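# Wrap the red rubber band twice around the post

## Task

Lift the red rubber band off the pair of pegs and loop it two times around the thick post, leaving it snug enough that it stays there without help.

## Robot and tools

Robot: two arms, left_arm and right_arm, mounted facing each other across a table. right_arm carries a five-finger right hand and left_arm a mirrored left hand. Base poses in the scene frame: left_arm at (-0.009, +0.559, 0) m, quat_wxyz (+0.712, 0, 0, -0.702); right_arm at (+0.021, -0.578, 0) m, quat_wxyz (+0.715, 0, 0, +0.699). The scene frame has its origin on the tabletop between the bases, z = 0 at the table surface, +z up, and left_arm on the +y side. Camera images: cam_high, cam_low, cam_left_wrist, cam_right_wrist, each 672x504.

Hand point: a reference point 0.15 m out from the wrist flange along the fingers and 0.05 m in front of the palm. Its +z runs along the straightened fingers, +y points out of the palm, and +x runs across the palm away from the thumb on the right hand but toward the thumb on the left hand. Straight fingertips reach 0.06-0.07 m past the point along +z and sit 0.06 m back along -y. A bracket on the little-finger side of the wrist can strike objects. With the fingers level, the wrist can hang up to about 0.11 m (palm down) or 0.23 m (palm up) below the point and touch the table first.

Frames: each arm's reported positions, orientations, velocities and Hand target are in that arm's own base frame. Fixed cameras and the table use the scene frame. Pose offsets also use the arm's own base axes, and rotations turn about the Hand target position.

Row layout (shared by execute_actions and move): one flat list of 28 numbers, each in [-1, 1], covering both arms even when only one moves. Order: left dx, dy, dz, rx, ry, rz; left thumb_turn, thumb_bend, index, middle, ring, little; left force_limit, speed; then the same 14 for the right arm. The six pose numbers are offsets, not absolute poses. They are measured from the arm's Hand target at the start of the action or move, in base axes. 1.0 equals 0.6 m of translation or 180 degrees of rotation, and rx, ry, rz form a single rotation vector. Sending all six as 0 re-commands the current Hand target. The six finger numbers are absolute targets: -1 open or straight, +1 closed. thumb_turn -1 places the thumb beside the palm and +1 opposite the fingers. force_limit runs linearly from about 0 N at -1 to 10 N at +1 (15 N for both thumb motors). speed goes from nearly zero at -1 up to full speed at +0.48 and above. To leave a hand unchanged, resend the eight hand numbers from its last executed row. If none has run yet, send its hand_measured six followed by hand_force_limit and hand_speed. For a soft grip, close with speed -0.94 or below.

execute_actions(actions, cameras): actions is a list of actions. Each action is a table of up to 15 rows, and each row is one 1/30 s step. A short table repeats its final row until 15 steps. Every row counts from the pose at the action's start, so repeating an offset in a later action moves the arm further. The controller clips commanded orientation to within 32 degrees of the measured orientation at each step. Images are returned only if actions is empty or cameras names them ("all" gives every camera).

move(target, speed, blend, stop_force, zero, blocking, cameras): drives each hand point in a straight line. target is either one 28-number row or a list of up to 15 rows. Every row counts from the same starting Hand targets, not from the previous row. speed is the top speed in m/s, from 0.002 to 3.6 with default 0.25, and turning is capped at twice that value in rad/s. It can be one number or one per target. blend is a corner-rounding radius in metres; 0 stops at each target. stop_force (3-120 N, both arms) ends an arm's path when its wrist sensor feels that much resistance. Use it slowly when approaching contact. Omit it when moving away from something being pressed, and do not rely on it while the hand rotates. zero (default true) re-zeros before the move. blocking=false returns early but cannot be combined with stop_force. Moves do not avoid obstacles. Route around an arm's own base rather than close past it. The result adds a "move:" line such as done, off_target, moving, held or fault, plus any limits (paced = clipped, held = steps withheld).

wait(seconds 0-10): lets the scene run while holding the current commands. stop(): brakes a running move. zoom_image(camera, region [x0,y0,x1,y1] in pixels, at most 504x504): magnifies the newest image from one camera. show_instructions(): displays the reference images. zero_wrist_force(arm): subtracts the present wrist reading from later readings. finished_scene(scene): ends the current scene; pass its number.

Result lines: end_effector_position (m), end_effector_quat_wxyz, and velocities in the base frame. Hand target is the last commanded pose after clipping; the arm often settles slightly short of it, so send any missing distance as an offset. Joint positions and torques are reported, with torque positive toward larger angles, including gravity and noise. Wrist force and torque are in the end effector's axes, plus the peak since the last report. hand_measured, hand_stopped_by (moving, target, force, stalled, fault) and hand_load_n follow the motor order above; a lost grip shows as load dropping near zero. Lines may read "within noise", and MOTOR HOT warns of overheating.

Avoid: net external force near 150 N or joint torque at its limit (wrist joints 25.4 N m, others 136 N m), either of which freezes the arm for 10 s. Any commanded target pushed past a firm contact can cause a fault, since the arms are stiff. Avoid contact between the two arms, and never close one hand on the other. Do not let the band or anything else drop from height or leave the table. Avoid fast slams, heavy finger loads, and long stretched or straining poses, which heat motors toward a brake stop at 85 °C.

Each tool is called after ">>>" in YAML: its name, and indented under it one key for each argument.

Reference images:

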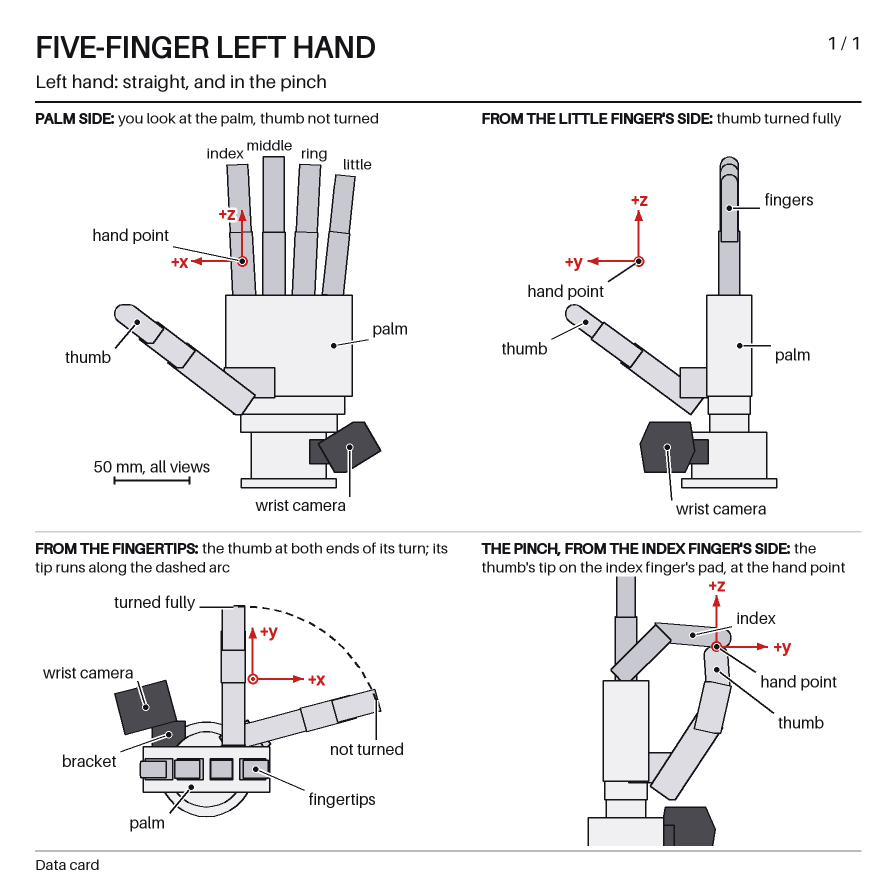

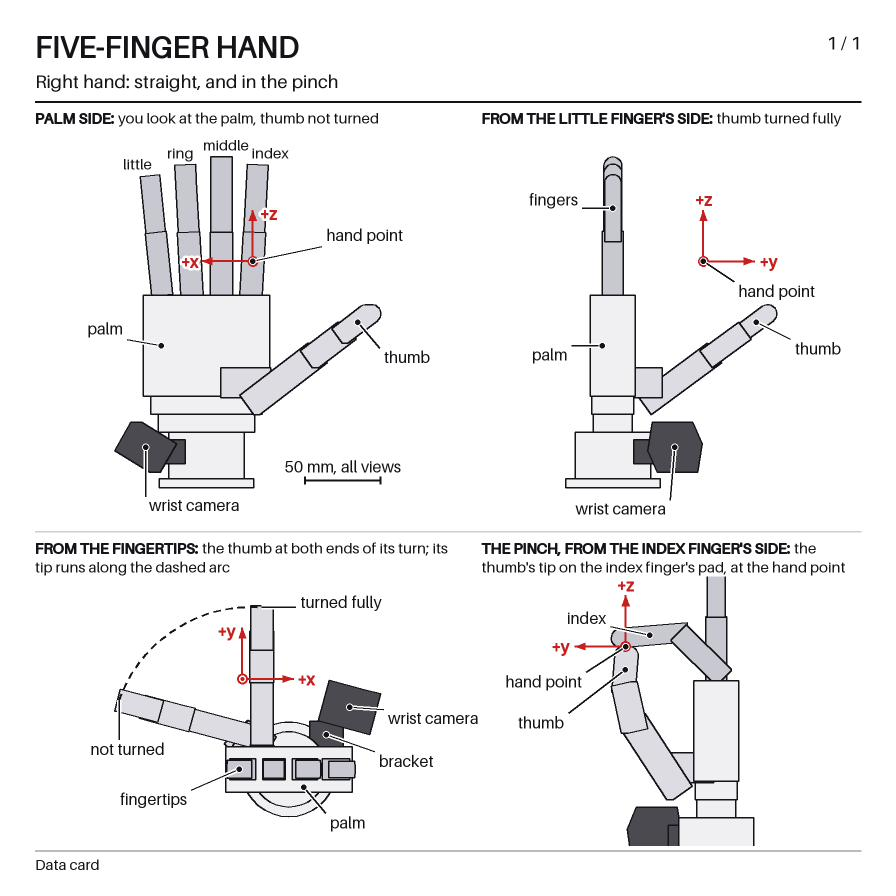

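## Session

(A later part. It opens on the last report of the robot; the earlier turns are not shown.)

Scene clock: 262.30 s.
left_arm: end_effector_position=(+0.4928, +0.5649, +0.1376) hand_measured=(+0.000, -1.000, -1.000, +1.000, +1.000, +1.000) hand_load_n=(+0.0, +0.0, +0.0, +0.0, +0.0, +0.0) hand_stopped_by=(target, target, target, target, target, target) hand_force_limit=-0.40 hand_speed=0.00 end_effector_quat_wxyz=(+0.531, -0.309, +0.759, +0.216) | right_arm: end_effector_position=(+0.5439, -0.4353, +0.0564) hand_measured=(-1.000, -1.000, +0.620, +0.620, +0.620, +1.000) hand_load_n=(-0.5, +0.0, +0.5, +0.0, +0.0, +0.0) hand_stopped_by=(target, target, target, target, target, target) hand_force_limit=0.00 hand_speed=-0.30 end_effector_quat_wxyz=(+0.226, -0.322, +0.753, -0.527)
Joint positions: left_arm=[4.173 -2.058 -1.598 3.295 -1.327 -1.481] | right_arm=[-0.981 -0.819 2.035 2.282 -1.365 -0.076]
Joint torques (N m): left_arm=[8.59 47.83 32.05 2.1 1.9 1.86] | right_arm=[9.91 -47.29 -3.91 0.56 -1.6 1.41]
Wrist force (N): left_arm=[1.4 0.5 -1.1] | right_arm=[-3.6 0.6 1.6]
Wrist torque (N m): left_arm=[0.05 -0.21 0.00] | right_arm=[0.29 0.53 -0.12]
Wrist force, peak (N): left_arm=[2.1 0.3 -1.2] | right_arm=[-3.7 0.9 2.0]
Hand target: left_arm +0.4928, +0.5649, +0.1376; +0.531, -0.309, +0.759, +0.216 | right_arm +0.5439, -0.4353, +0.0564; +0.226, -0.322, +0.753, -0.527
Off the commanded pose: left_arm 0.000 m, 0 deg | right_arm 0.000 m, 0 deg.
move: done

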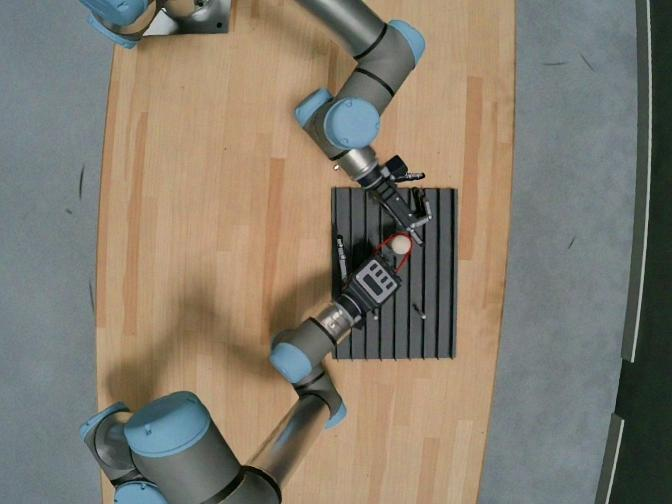

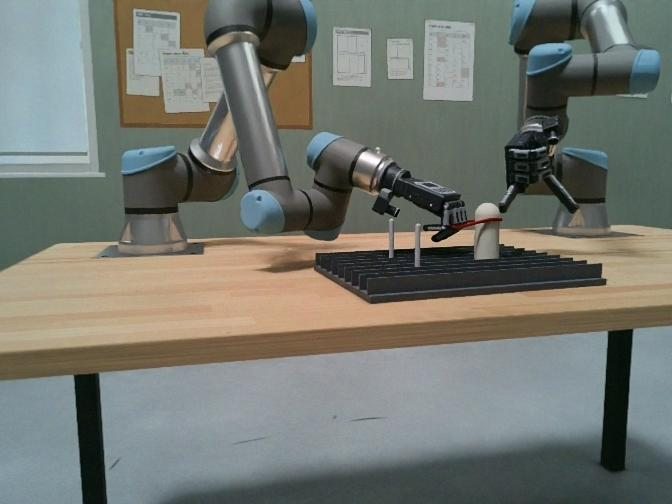

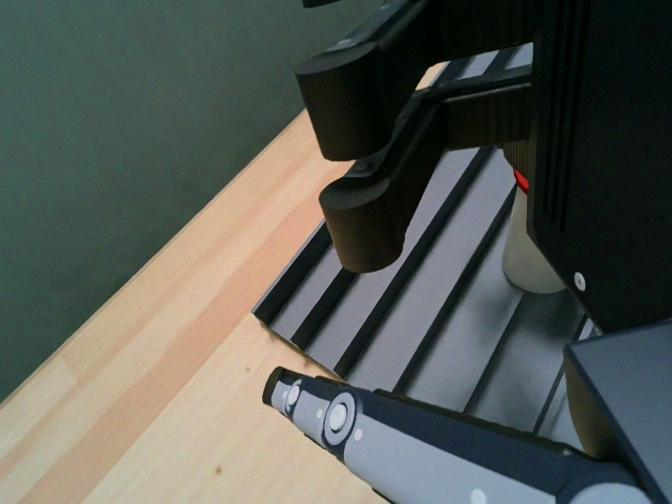

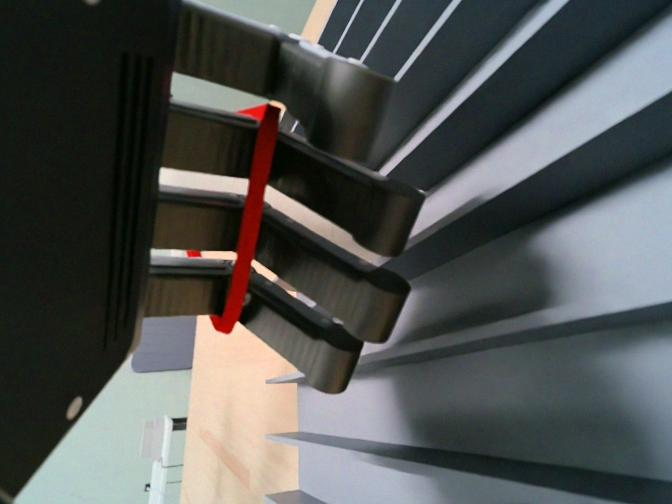

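>>> execute_actions:
  actions: []

Scene clock: 264.40 s.
left_arm: end_effector_position=(+0.4928, +0.5649, +0.1376) hand_measured=(+0.000, -1.000, -1.000, +1.000, +1.000, +1.000) hand_load_n=(+0.0, +0.0, +0.0, +0.0, +0.0, +0.0) hand_stopped_by=(target, target, target, target, target, target) hand_force_limit=-0.40 hand_speed=0.00 end_effector_quat_wxyz=(+0.531, -0.309, +0.759, +0.216) | right_arm: end_effector_position=(+0.5439, -0.4353, +0.0564) hand_measured=(-1.000, -1.000, +0.620, +0.620, +0.620, +1.000) hand_load_n=(-0.5, +0.0, +0.5, +0.0, +0.5, +0.0) hand_stopped_by=(target, target, target, target, target, target) hand_force_limit=0.00 hand_speed=-0.30 end_effector_quat_wxyz=(+0.226, -0.322, +0.753, -0.527)
Joint positions: left_arm=[4.173 -2.058 -1.598 3.295 -1.327 -1.481] | right_arm=[-0.981 -0.819 2.035 2.282 -1.365 -0.076]
Joint velocities: within noise
Joint torques (N m): left_arm=[8.04 47.71 32.94 3.06 1.71 2.29] | right_arm=[9.66 -46.61 -3.98 0.53 -1.49 1.37]
Wrist force (N): left_arm=[1.4 0.3 -1.1] | right_arm=[-3.8 0.8 1.7]
Wrist torque (N m): left_arm=[0.03 -0.20 0.00] | right_arm=[0.30 0.56 -0.12]
Wrist force, peak (N): left_arm=[1.6 0.5 -1.6] | right_arm=[-3.9 0.6 1.8]
Hand target: left_arm +0.4928, +0.5649, +0.1376; +0.531, -0.309, +0.759, +0.216 | right_arm +0.5439, -0.4353, +0.0564; +0.226, -0.322, +0.753, -0.527
Off the commanded pose: left_arm 0.000 m, 0 deg | right_arm 0.000 m, 0 deg.

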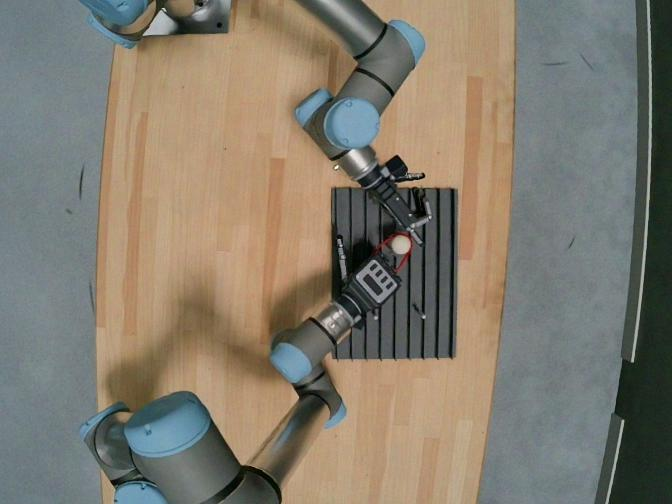

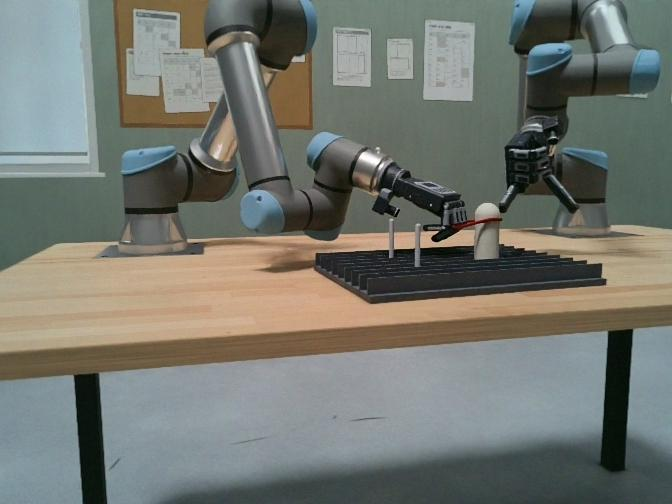

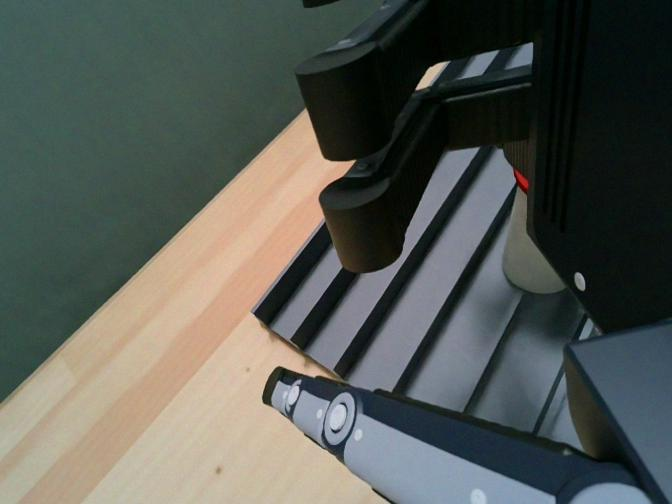

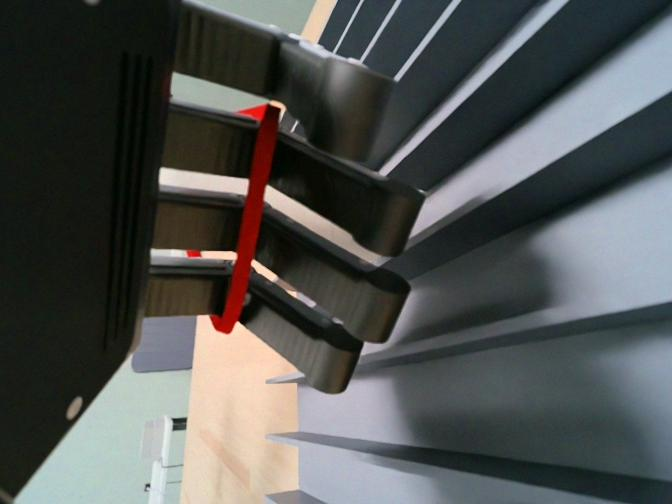

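>>> move:
  target: [0.00116, -0.00119, -0.0333, 0,0,0, 0,-1,-1,1,1,1,-0.4,0, 0,0,0,0,0,0, -1,-1,0.62,0.62,0.62,1,0,-0.3]
  speed: 0.04
  stop_force: 15
  cameras: ["cam_low","cam_high","cam_right_wrist"]

>>> zoom_image:
  camera: "cam_low"
  region: [370, 150, 580, 300]

>>> zoom_image:
  camera: "cam_high"
  region: [330, 180, 470, 320]

Scene clock: 266.73 s.
left_arm: end_effector_position=(+0.4935, +0.5642, +0.1176) hand_measured=(+0.000, -1.000, -1.000, +1.000, +1.000, +1.000) hand_load_n=(+0.5, +0.0, +0.0, +0.0, +0.0, +0.0) hand_stopped_by=(target, target, target, target, target, target) hand_force_limit=-0.40 hand_speed=0.00 end_effector_quat_wxyz=(+0.531, -0.309, +0.759, +0.216) | right_arm: end_effector_position=(+0.5439, -0.4353, +0.0564) hand_measured=(-1.000, -1.000, +0.620, +0.620, +0.620, +1.000) hand_load_n=(+0.0, +0.0, +0.5, +0.0, +0.5, +0.0) hand_stopped_by=(target, target, target, target, target, target) hand_force_limit=0.00 hand_speed=-0.30 end_effector_quat_wxyz=(+0.226, -0.322, +0.753, -0.527)
Joint positions: left_arm=[4.171 -2.082 -1.618 3.34 -1.329 -1.482] | right_arm=[-0.981 -0.819 2.035 2.282 -1.365 -0.076]
Joint torques (N m): left_arm=[2.74 48.3 32.11 -1.76 0.89 -1] | right_arm=[9.61 -47.26 -3.22 0.5 -1.49 1.4]
Wrist force (N): left_arm=[1.5 0.3 -1.2] | right_arm=[-3.7 0.7 1.8]
Wrist torque (N m): left_arm=[0.04 -0.20 0.01] | right_arm=[0.28 0.54 -0.13]
Wrist force, peak (N): left_arm=[2.2 0.2 -1.1] | right_arm=[-3.8 1.0 1.8]
Hand target: left_arm +0.4935, +0.5642, +0.1176; +0.531, -0.309, +0.759, +0.216 | right_arm +0.5439, -0.4353, +0.0564; +0.226, -0.322, +0.753, -0.527
Off the commanded pose: left_arm 0.000 m, 0 deg | right_arm 0.000 m, 0 deg.
move: done
Images, in order (width x height): cam_high 672x504, cam_low 672x504, cam_right_wrist 672x504.

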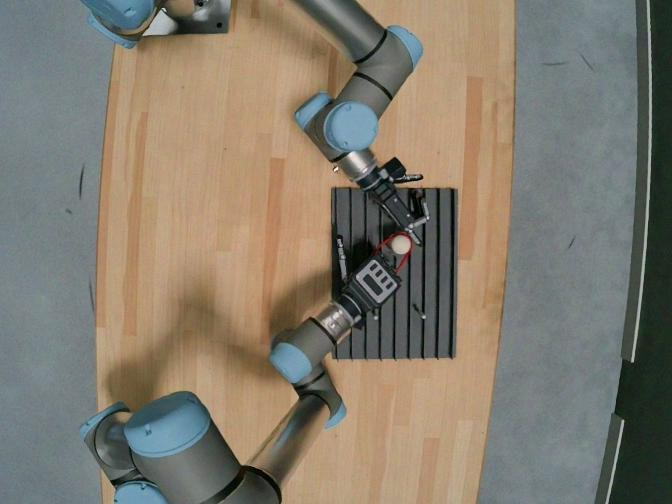

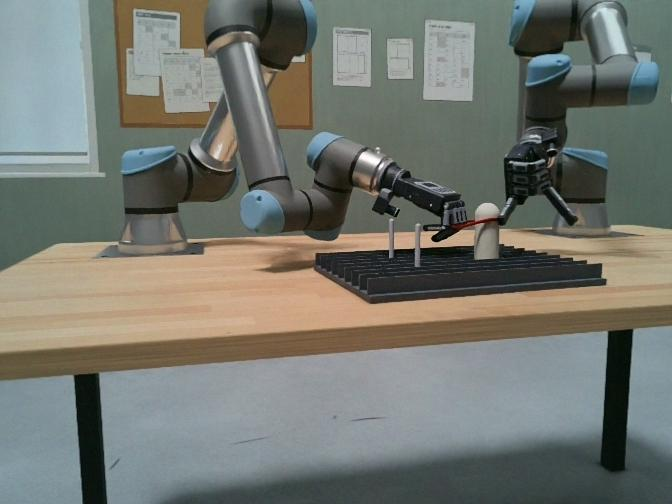

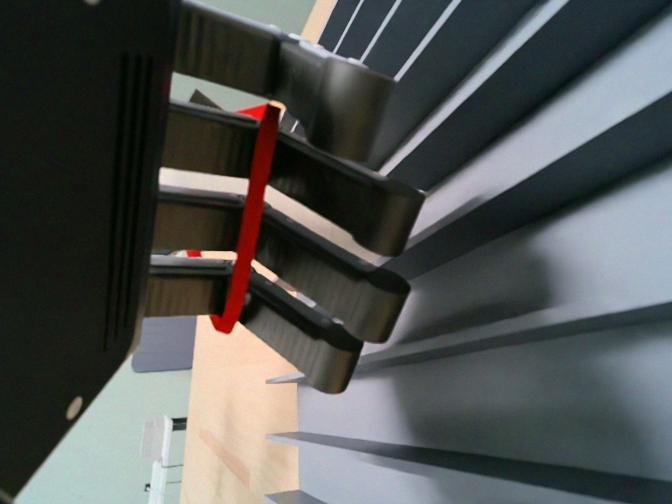

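Scaled by 2.400 from the camera's 672x504 image, which has a finer 960x720 frame.

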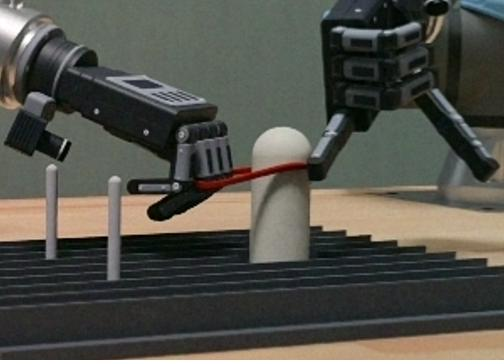

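Scaled by 3.600 from the camera's 672x504 image, which has a finer 960x720 frame.

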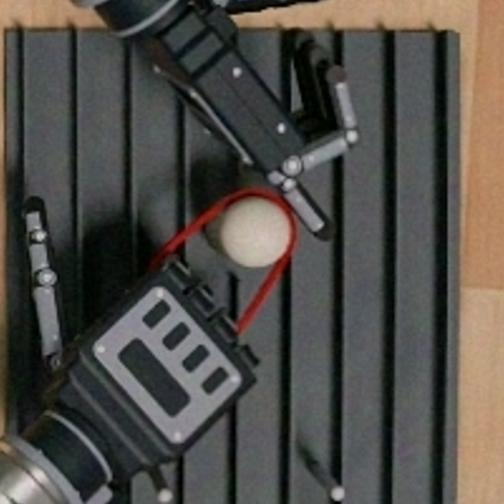

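>>> move:
  target: [0.0029, -0.00295, 0, 0,0,0, 0,-1,-1,1,1,1,-0.4,0, 0,0,0,0,0,0, -1,-1,0.62,0.62,0.62,1,0,-0.3]
  speed: 0.02
  stop_force: 5

>>> move:
  target: [0, 0, -0.033, 0,0,0, 0,-1,-1,1,1,1,-0.4,0, 0,0,0,0,0,0, -1,-1,0.62,0.62,0.62,1,0,-0.3]
  speed: 0.04
  stop_force: 15
  cameras: ["cam_low","cam_high"]

>>> zoom_image:
  camera: "cam_low"
  region: [370, 150, 580, 300]

>>> zoom_image:
  camera: "cam_high"
  region: [330, 180, 470, 320]

Scene clock: 268.40 s.
left_arm: end_effector_position=(+0.4953, +0.5624, +0.1177) hand_measured=(+0.000, -1.000, -1.000, +1.000, +1.000, +1.000) hand_load_n=(+0.0, +0.0, -3.0, +0.0, +0.0, +0.0) hand_stopped_by=(target, target, target, target, target, target) hand_force_limit=-0.40 hand_speed=0.00 end_effector_quat_wxyz=(+0.532, -0.309, +0.759, +0.216) | right_arm: end_effector_position=(+0.5439, -0.4353, +0.0564) hand_measured=(-1.000, -1.000, +0.620, +0.620, +0.620, +1.000) hand_load_n=(+0.0, +0.0, +0.0, +0.0, +0.5, +0.0) hand_stopped_by=(target, target, target, target, target, target) hand_force_limit=0.00 hand_speed=-0.30 end_effector_quat_wxyz=(+0.226, -0.322, +0.753, -0.527)
Joint positions: left_arm=[4.166 -2.082 -1.618 3.341 -1.334 -1.483] | right_arm=[-0.981 -0.819 2.035 2.282 -1.365 -0.076]
Joint torques (N m): left_arm=[3.8 46.68 19.45 2.11 2.98 -0.52] | right_arm=[10.3 -47.23 -3.47 0.47 -1.47 1.2]
Wrist force (N): left_arm=[0.6 4.4 -1.4] | right_arm=[-3.5 0.9 1.7]
Wrist torque (N m): left_arm=[-0.09 -0.20 -0.02] | right_arm=[0.31 0.51 -0.11]
Wrist force, peak (N): left_arm=[0.6 4.6 -1.3] | right_arm=[-3.8 0.9 1.8]
Hand target: left_arm +0.4953, +0.5624, +0.1176; +0.531, -0.309, +0.759, +0.216 | right_arm +0.5439, -0.4353, +0.0564; +0.226, -0.322, +0.753, -0.527
Off the commanded pose: left_arm 0.000 m, 0 deg | right_arm 0.000 m, 0 deg.
move: done

Scene clock: 270.00 s.
left_arm: end_effector_position=(+0.4953, +0.5624, +0.0978) hand_measured=(+0.000, -1.000, -0.998, +1.000, +1.000, +1.000) hand_load_n=(+0.0, +0.0, -9.5, +0.0, +0.0, +0.0) hand_stopped_by=(target, target, target, target, target, target) hand_force_limit=-0.40 hand_speed=0.00 end_effector_quat_wxyz=(+0.531, -0.309, +0.759, +0.216) | right_arm: end_effector_position=(+0.5439, -0.4353, +0.0564) hand_measured=(-1.000, -1.000, +0.620, +0.620, +0.620, +1.000) hand_load_n=(-0.5, +0.0, +0.5, +0.0, +0.5, +0.0) hand_stopped_by=(target, target, target, target, target, target) hand_force_limit=0.00 hand_speed=-0.30 end_effector_quat_wxyz=(+0.226, -0.322, +0.753, -0.527)
Joint positions: left_arm=[4.166 -2.107 -1.637 3.384 -1.334 -1.483] | right_arm=[-0.981 -0.819 2.035 2.282 -1.365 -0.076]
Joint torques (N m): left_arm=[-19.15 48.41 30.89 -2.35 2.91 1.59] | right_arm=[9.33 -46.75 -4.45 0.38 -1.42 1.21]
Wrist force (N): left_arm=[2.1 17.0 -1.2] | right_arm=[-3.6 0.8 1.7]
Wrist torque (N m): left_arm=[-0.34 -0.20 0.07] | right_arm=[0.25 0.54 -0.12]
Wrist force, peak (N): left_arm=[1.5 17.9 -1.0] | right_arm=[-3.8 1.1 1.6]
Hand target: left_arm +0.4953, +0.5624, +0.0978; +0.531, -0.309, +0.759, +0.216 | right_arm +0.5439, -0.4353, +0.0564; +0.226, -0.322, +0.753, -0.527
Off the commanded pose: left_arm 0.000 m, 0 deg | right_arm 0.000 m, 0 deg.
move: done
Images, in order (width x height): cam_high 672x504, cam_low 672x504.

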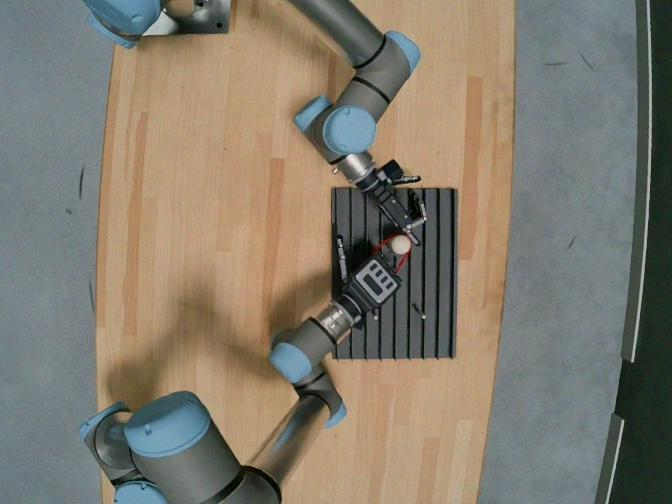

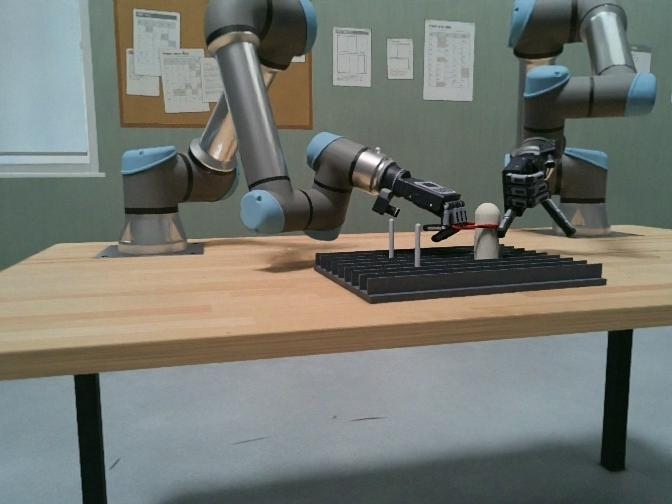

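Scaled by 2.400 from the camera's 672x504 image, which has a finer 960x720 frame.

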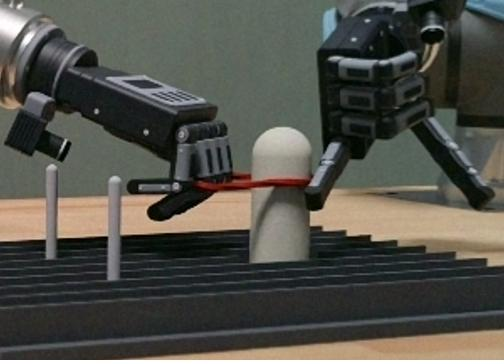

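Scaled by 3.600 from the camera's 672x504 image, which has a finer 960x720 frame.

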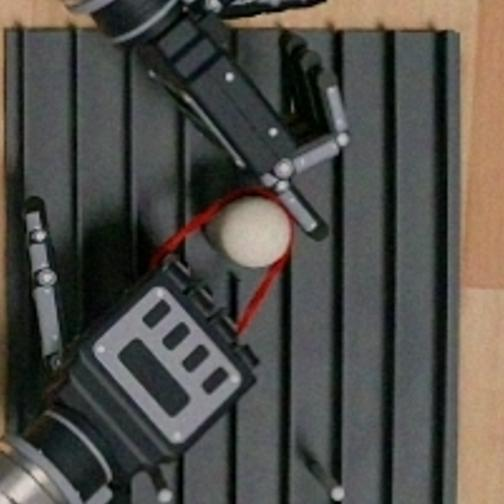

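>>> move:
  target:
    - [-0.0058, 0.0059, 0, 0,0,0, 0,-1,-1,1,1,1,-0.4,0, 0,0,0,0,0,0, -1,-1,0.62,0.62,0.62,1,0,-0.3]
    - [-0.0058, 0.0059, 0.0333, 0,0,0, 0,-1,-1,1,1,1,-0.4,0, 0,0,0,0,0,0, -1,-1,0.62,0.62,0.62,1,0,-0.3]
  speed: 0.05
  cameras: ["cam_low","cam_high"]

>>> zoom_image:
  camera: "cam_low"
  region: [440, 180, 560, 280]

>>> zoom_image:
  camera: "cam_high"
  region: [370, 200, 450, 280]

Scene clock: 272.20 s.
left_arm: end_effector_position=(+0.4918, +0.5661, +0.1180) hand_measured=(+0.000, -1.000, -1.000, +1.000, +1.000, +1.000) hand_load_n=(+0.0, +0.0, +0.0, +0.0, +0.0, +0.0) hand_stopped_by=(target, target, target, target, target, target) hand_force_limit=-0.40 hand_speed=0.00 end_effector_quat_wxyz=(+0.532, -0.309, +0.759, +0.216) | right_arm: end_effector_position=(+0.5439, -0.4353, +0.0564) hand_measured=(-1.000, -1.000, +0.620, +0.620, +0.620, +1.000) hand_load_n=(-0.5, +0.0, +0.0, +0.0, +0.5, +0.0) hand_stopped_by=(target, target, target, target, target, target) hand_force_limit=0.00 hand_speed=-0.30 end_effector_quat_wxyz=(+0.226, -0.322, +0.753, -0.527)
Joint positions: left_arm=[4.176 -2.081 -1.618 3.339 -1.325 -1.48] | right_arm=[-0.981 -0.819 2.035 2.282 -1.365 -0.076]
Joint torques (N m): left_arm=[-6.43 34.65 4.85 3.14 -1.94 -1.78] | right_arm=[9.57 -46.41 -4.06 0.32 -1.33 1.16]
Wrist force (N): left_arm=[2.0 0.2 -1.0] | right_arm=[-3.5 0.8 1.6]
Wrist torque (N m): left_arm=[-0.01 -0.27 -0.09] | right_arm=[0.29 0.52 -0.10]
Wrist force, peak (N): left_arm=[1.9 17.7 -1.2] | right_arm=[-3.8 0.9 1.7]
Hand target: left_arm +0.4918, +0.5660, +0.1178; +0.531, -0.309, +0.759, +0.216 | right_arm +0.5439, -0.4353, +0.0564; +0.226, -0.322, +0.753, -0.527
Off the commanded pose: left_arm 0.000 m, 0 deg | right_arm 0.000 m, 0 deg.
move: done
Images, in order (width x height): cam_high 672x504, cam_low 672x504.

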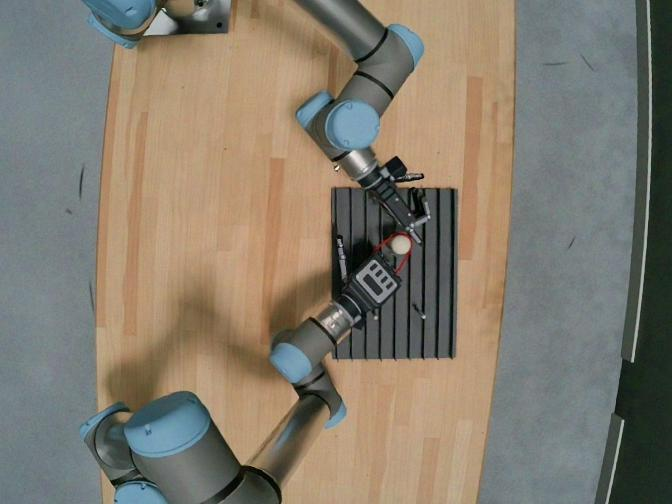

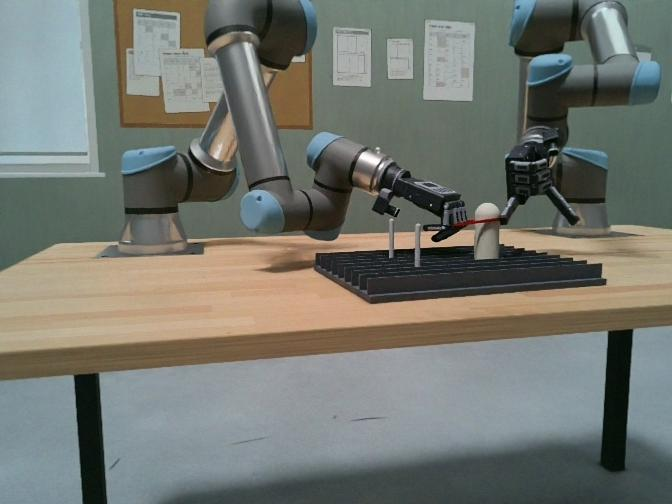

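Scaled by 4.200 from the camera's 672x504 image, which has a finer 960x720 frame.

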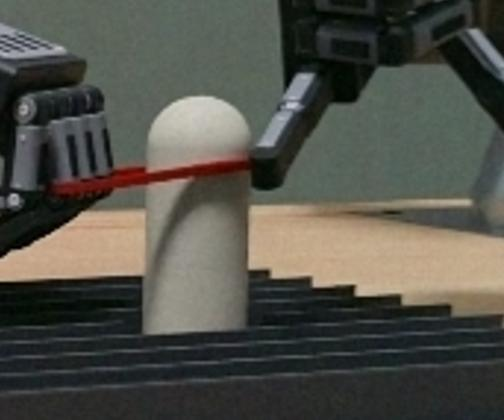

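Scaled by 6.300 from the camera's 672x504 image, which has a finer 960x720 frame.

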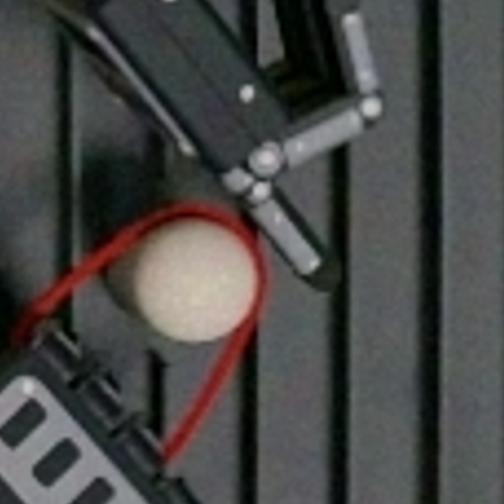

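>>> move:
  target: [0, 0, 0.0183, 0,0,0, 0,-1,-1,1,1,1,-0.4,0, 0,0,0,0,0,0, -1,-1,0.62,0.62,0.62,1,0,-0.3]
  speed: 0.05

>>> move:
  target: [0.0062, -0.0063, 0, 0,0,0, 0,-1,-1,1,1,1,-0.4,0, 0,0,0,0,0,0, -1,-1,0.62,0.62,0.62,1,0,-0.3]
  speed: 0.02
  stop_force: 4
  cameras: ["cam_low","cam_high"]

>>> zoom_image:
  camera: "cam_low"
  region: [440, 180, 560, 280]

>>> zoom_image:
  camera: "cam_high"
  region: [370, 200, 450, 280]

Scene clock: 274.07 s.
left_arm: end_effector_position=(+0.4918, +0.5660, +0.1290) hand_measured=(+0.000, -1.000, -1.000, +1.000, +1.000, +1.000) hand_load_n=(+0.0, +0.0, +0.0, +0.0, +0.0, +0.0) hand_stopped_by=(target, target, target, target, target, target) hand_force_limit=-0.40 hand_speed=0.00 end_effector_quat_wxyz=(+0.532, -0.309, +0.759, +0.216) end_effector_velocity=(+0.001, +0.001, +0.000) end_effector_angular_velocity=(+0.003, -0.002, -0.001) | right_arm: end_effector_position=(+0.5439, -0.4353, +0.0564) hand_measured=(-1.000, -1.000, +0.620, +0.620, +0.620, +1.000) hand_load_n=(-0.5, +0.0, +0.5, +0.0, +0.0, +0.0) hand_stopped_by=(target, target, target, target, target, target) hand_force_limit=0.00 hand_speed=-0.30 end_effector_quat_wxyz=(+0.226, -0.322, +0.753, -0.527)
Joint positions: left_arm=[4.176 -2.068 -1.607 3.314 -1.325 -1.48] | right_arm=[-0.981 -0.819 2.035 2.282 -1.365 -0.076]
Joint velocities: left_arm=[0 -0.002 0 0.005 0.001 0] | right_arm=[within noise]
Joint torques (N m): left_arm=[-6.06 34.54 14.33 3.14 -1.64 -1.67] | right_arm=[9.51 -47.15 -4.06 0.26 -1.21 1.12]
Wrist force (N): left_arm=[1.8 0.2 -1.2] | right_arm=[-3.6 0.9 1.7]
Wrist torque (N m): left_arm=[0.02 -0.26 -0.10] | right_arm=[0.30 0.54 -0.11]
Wrist force, peak (N): left_arm=[2.2 0.3 -0.8] | right_arm=[-3.8 1.1 1.6]
Hand target: left_arm +0.4918, +0.5660, +0.1288; +0.531, -0.309, +0.759, +0.216 | right_arm +0.5439, -0.4353, +0.0564; +0.226, -0.322, +0.753, -0.527
Off the commanded pose: left_arm 0.000 m, 0 deg | right_arm 0.000 m, 0 deg.
move: done

Scene clock: 275.53 s.
left_arm: end_effector_position=(+0.4955, +0.5622, +0.1288) hand_measured=(+0.000, -1.000, -1.000, +1.000, +1.000, +1.000) hand_load_n=(+0.0, +0.0, +0.0, +0.0, +0.0, +0.0) hand_stopped_by=(target, target, target, target, target, target) hand_force_limit=-0.40 hand_speed=0.00 end_effector_quat_wxyz=(+0.531, -0.309, +0.759, +0.216) | right_arm: end_effector_position=(+0.5439, -0.4353, +0.0564) hand_measured=(-1.000, -1.000, +0.620, +0.620, +0.620, +1.000) hand_load_n=(+0.0, +0.0, +0.0, +0.0, +0.0, +0.0) hand_stopped_by=(target, target, target, target, target, target) hand_force_limit=0.00 hand_speed=-0.30 end_effector_quat_wxyz=(+0.226, -0.322, +0.753, -0.527)
Joint positions: left_arm=[4.166 -2.068 -1.607 3.316 -1.334 -1.484] | right_arm=[-0.981 -0.819 2.035 2.282 -1.365 -0.076]
Joint torques (N m): left_arm=[7.56 45.23 7.03 1.91 1.85 1.87] | right_arm=[9.97 -47.58 -4.16 0.37 -1.17 1.15]
Wrist force (N): left_arm=[1.7 0.4 -1.2] | right_arm=[-3.6 1.0 1.5]
Wrist torque (N m): left_arm=[0.04 -0.24 0.03] | right_arm=[0.31 0.54 -0.11]
Wrist force, peak (N): left_arm=[2.0 0.4 -1.2] | right_arm=[-3.8 0.9 1.7]
Hand target: left_arm +0.4955, +0.5622, +0.1288; +0.531, -0.309, +0.759, +0.216 | right_arm +0.5439, -0.4353, +0.0564; +0.226, -0.322, +0.753, -0.527
Off the commanded pose: left_arm 0.000 m, 0 deg | right_arm 0.000 m, 0 deg.
move: done
Images, in order (width x height): cam_high 672x504, cam_low 672x504.

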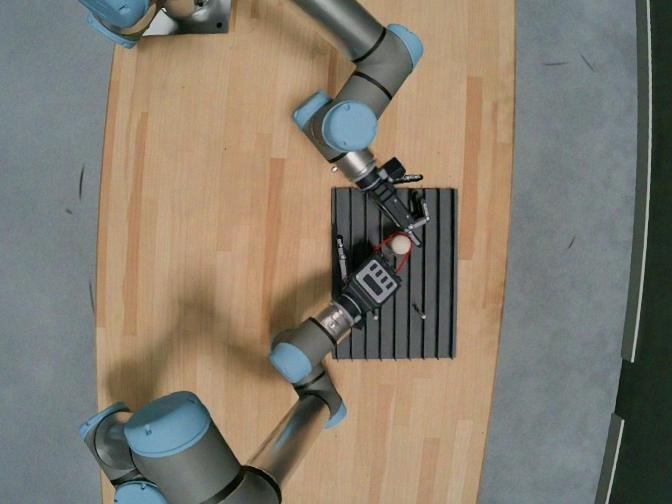

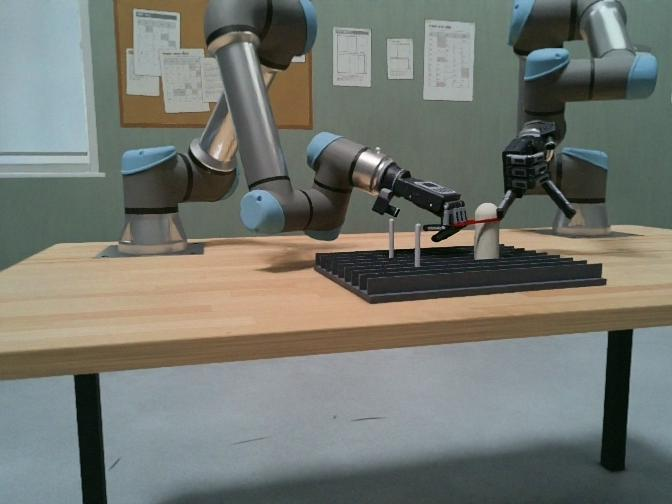

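Scaled by 4.200 from the camera's 672x504 image, which has a finer 960x720 frame.

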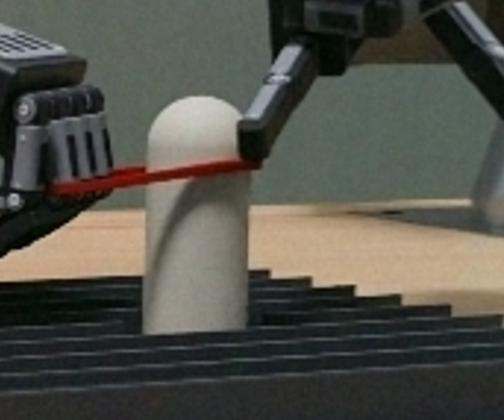

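Scaled by 6.300 from the camera's 672x504 image, which has a finer 960x720 frame.

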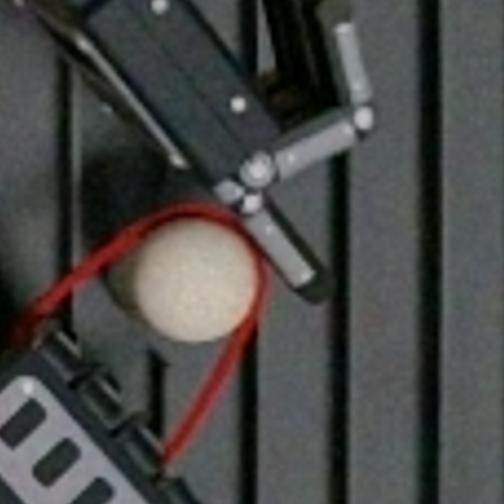

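>>> move:
  target: [0.0088, -0.009, 0, 0,0,0, 0,-1,-1,1,1,1,-0.4,0, 0,0,0,0,0,0, -1,-1,0.62,0.62,0.62,1,0,-0.3]
  speed: 0.015
  stop_force: 3
  cameras: ["cam_low","cam_high"]

>>> zoom_image:
  camera: "cam_high"
  region: [370, 200, 450, 280]

Scene clock: 276.90 s.
left_arm: end_effector_position=(+0.4981, +0.5595, +0.1288) hand_measured=(+0.000, -1.000, -1.000, +1.000, +1.000, +1.000) hand_load_n=(+0.0, +0.0, -2.0, +0.0, +0.0, +0.0) hand_stopped_by=(target, target, target, target, target, target) hand_force_limit=-0.40 hand_speed=0.00 end_effector_quat_wxyz=(+0.531, -0.309, +0.759, +0.216) | right_arm: end_effector_position=(+0.5439, -0.4353, +0.0564) hand_measured=(-1.000, -1.000, +0.620, +0.620, +0.620, +1.000) hand_load_n=(-0.5, +0.0, +0.5, +0.0, +0.5, +0.0) hand_stopped_by=(target, target, target, target, target, target) hand_force_limit=0.00 hand_speed=-0.30 end_effector_quat_wxyz=(+0.226, -0.322, +0.753, -0.527)
Joint positions: left_arm=[4.159 -2.068 -1.607 3.316 -1.341 -1.486] | right_arm=[-0.981 -0.819 2.035 2.282 -1.365 -0.076]
Joint torques (N m): left_arm=[3.07 42.08 5.25 -2.26 0.72 2.1] | right_arm=[10.15 -46.72 -4.28 0.31 -1.05 1.04]
Wrist force (N): left_arm=[1.0 3.0 -0.9] | right_arm=[-3.7 0.9 1.4]
Wrist torque (N m): left_arm=[-0.03 -0.25 -0.07] | right_arm=[0.30 0.56 -0.12]
Wrist force, peak (N): left_arm=[0.6 6.5 -1.1] | right_arm=[-3.8 0.8 1.8]
Hand target: left_arm +0.4981, +0.5595, +0.1288; +0.531, -0.309, +0.759, +0.216 (not the last commanded pose) | right_arm +0.5439, -0.4353, +0.0564; +0.226, -0.322, +0.753, -0.527
Off the commanded pose: left_arm 0.004 m, 0 deg | right_arm 0.000 m, 0 deg.
move: contact (left_arm)
Images, in order (width x height): cam_high 672x504, cam_low 672x504.

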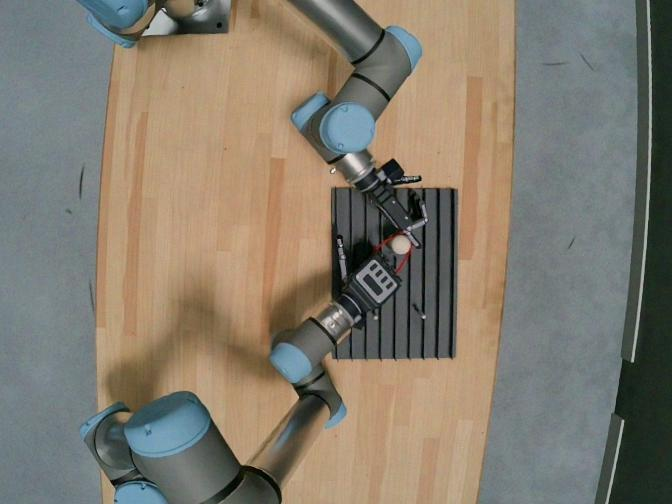

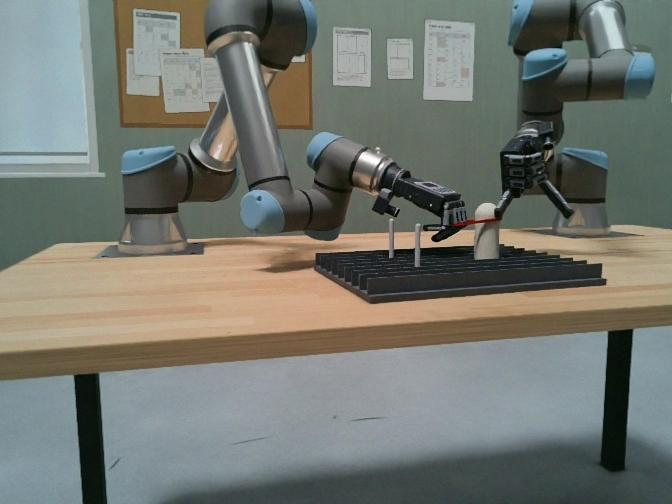

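Scaled by 6.300 from the camera's 672x504 image, which has a finer 960x720 frame.

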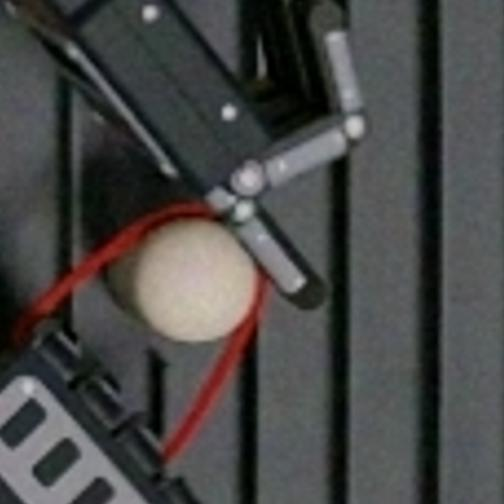

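>>> move:
  target: [-0.0006, 0.0006, -0.025, 0,0,0, 0,-1,-1,1,1,1,-0.4,0, 0,0,0,0,0,0, -1,-1,0.62,0.62,0.62,1,0,-0.3]
  speed: 0.03
  stop_force: 15
  cameras: ["cam_low","cam_high"]

>>> zoom_image:
  camera: "cam_low"
  region: [440, 180, 560, 280]

>>> zoom_image:
  camera: "cam_high"
  region: [370, 200, 450, 280]

Scene clock: 279.00 s.
left_arm: end_effector_position=(+0.4977, +0.5599, +0.1138) hand_measured=(+0.000, -1.000, -0.998, +1.000, +1.000, +1.000) hand_load_n=(+0.5, +0.0, -14.5, +0.0, +0.0, +0.0) hand_stopped_by=(target, target, target, target, target, target) hand_force_limit=-0.40 hand_speed=0.00 end_effector_quat_wxyz=(+0.531, -0.309, +0.759, +0.216) | right_arm: end_effector_position=(+0.5439, -0.4353, +0.0564) hand_measured=(-1.000, -1.000, +0.620, +0.620, +0.620, +1.000) hand_load_n=(+0.0, +0.0, +0.5, +0.0, +0.5, +0.0) hand_stopped_by=(target, target, target, target, target, target) hand_force_limit=0.00 hand_speed=-0.30 end_effector_quat_wxyz=(+0.226, -0.322, +0.753, -0.527)
Joint positions: left_arm=[4.16 -2.086 -1.622 3.35 -1.34 -1.486] | right_arm=[-0.981 -0.819 2.035 2.282 -1.365 -0.076]
Joint torques (N m): left_arm=[-19.69 41.8 23.53 -5.05 5.83 0.44] | right_arm=[10.36 -47.12 -4.07 0.27 -1.04 0.98]
Wrist force (N): left_arm=[-7.7 19.1 2.6] | right_arm=[-3.9 0.6 1.5]
Wrist torque (N m): left_arm=[-0.78 -0.54 -0.60] | right_arm=[0.25 0.58 -0.14]
Wrist force, peak (N): left_arm=[-9.2 19.5 2.9] | right_arm=[-3.8 0.6 1.9]
Hand target: left_arm +0.4977, +0.5599, +0.1138; +0.531, -0.309, +0.759, +0.216 | right_arm +0.5439, -0.4353, +0.0564; +0.226, -0.322, +0.753, -0.527
Off the commanded pose: left_arm 0.000 m, 0 deg | right_arm 0.000 m, 0 deg.
move: done
Images, in order (width x height): cam_high 672x504, cam_low 672x504.

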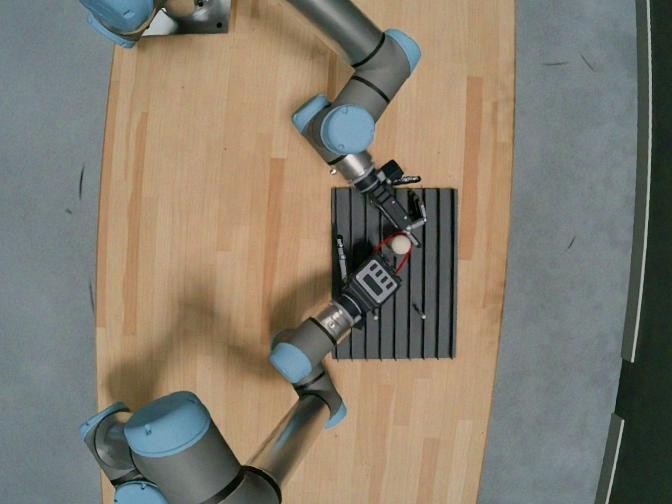

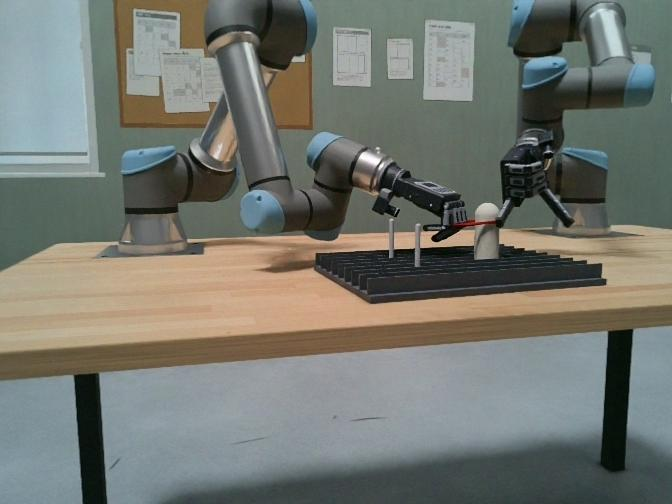

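Scaled by 4.200 from the camera's 672x504 image, which has a finer 960x720 frame.

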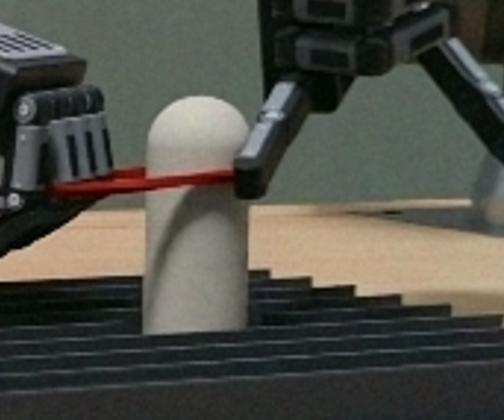

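Scaled by 6.300 from the camera's 672x504 image, which has a finer 960x720 frame.

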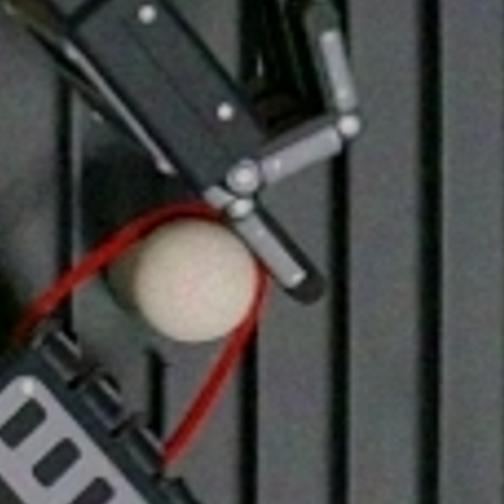

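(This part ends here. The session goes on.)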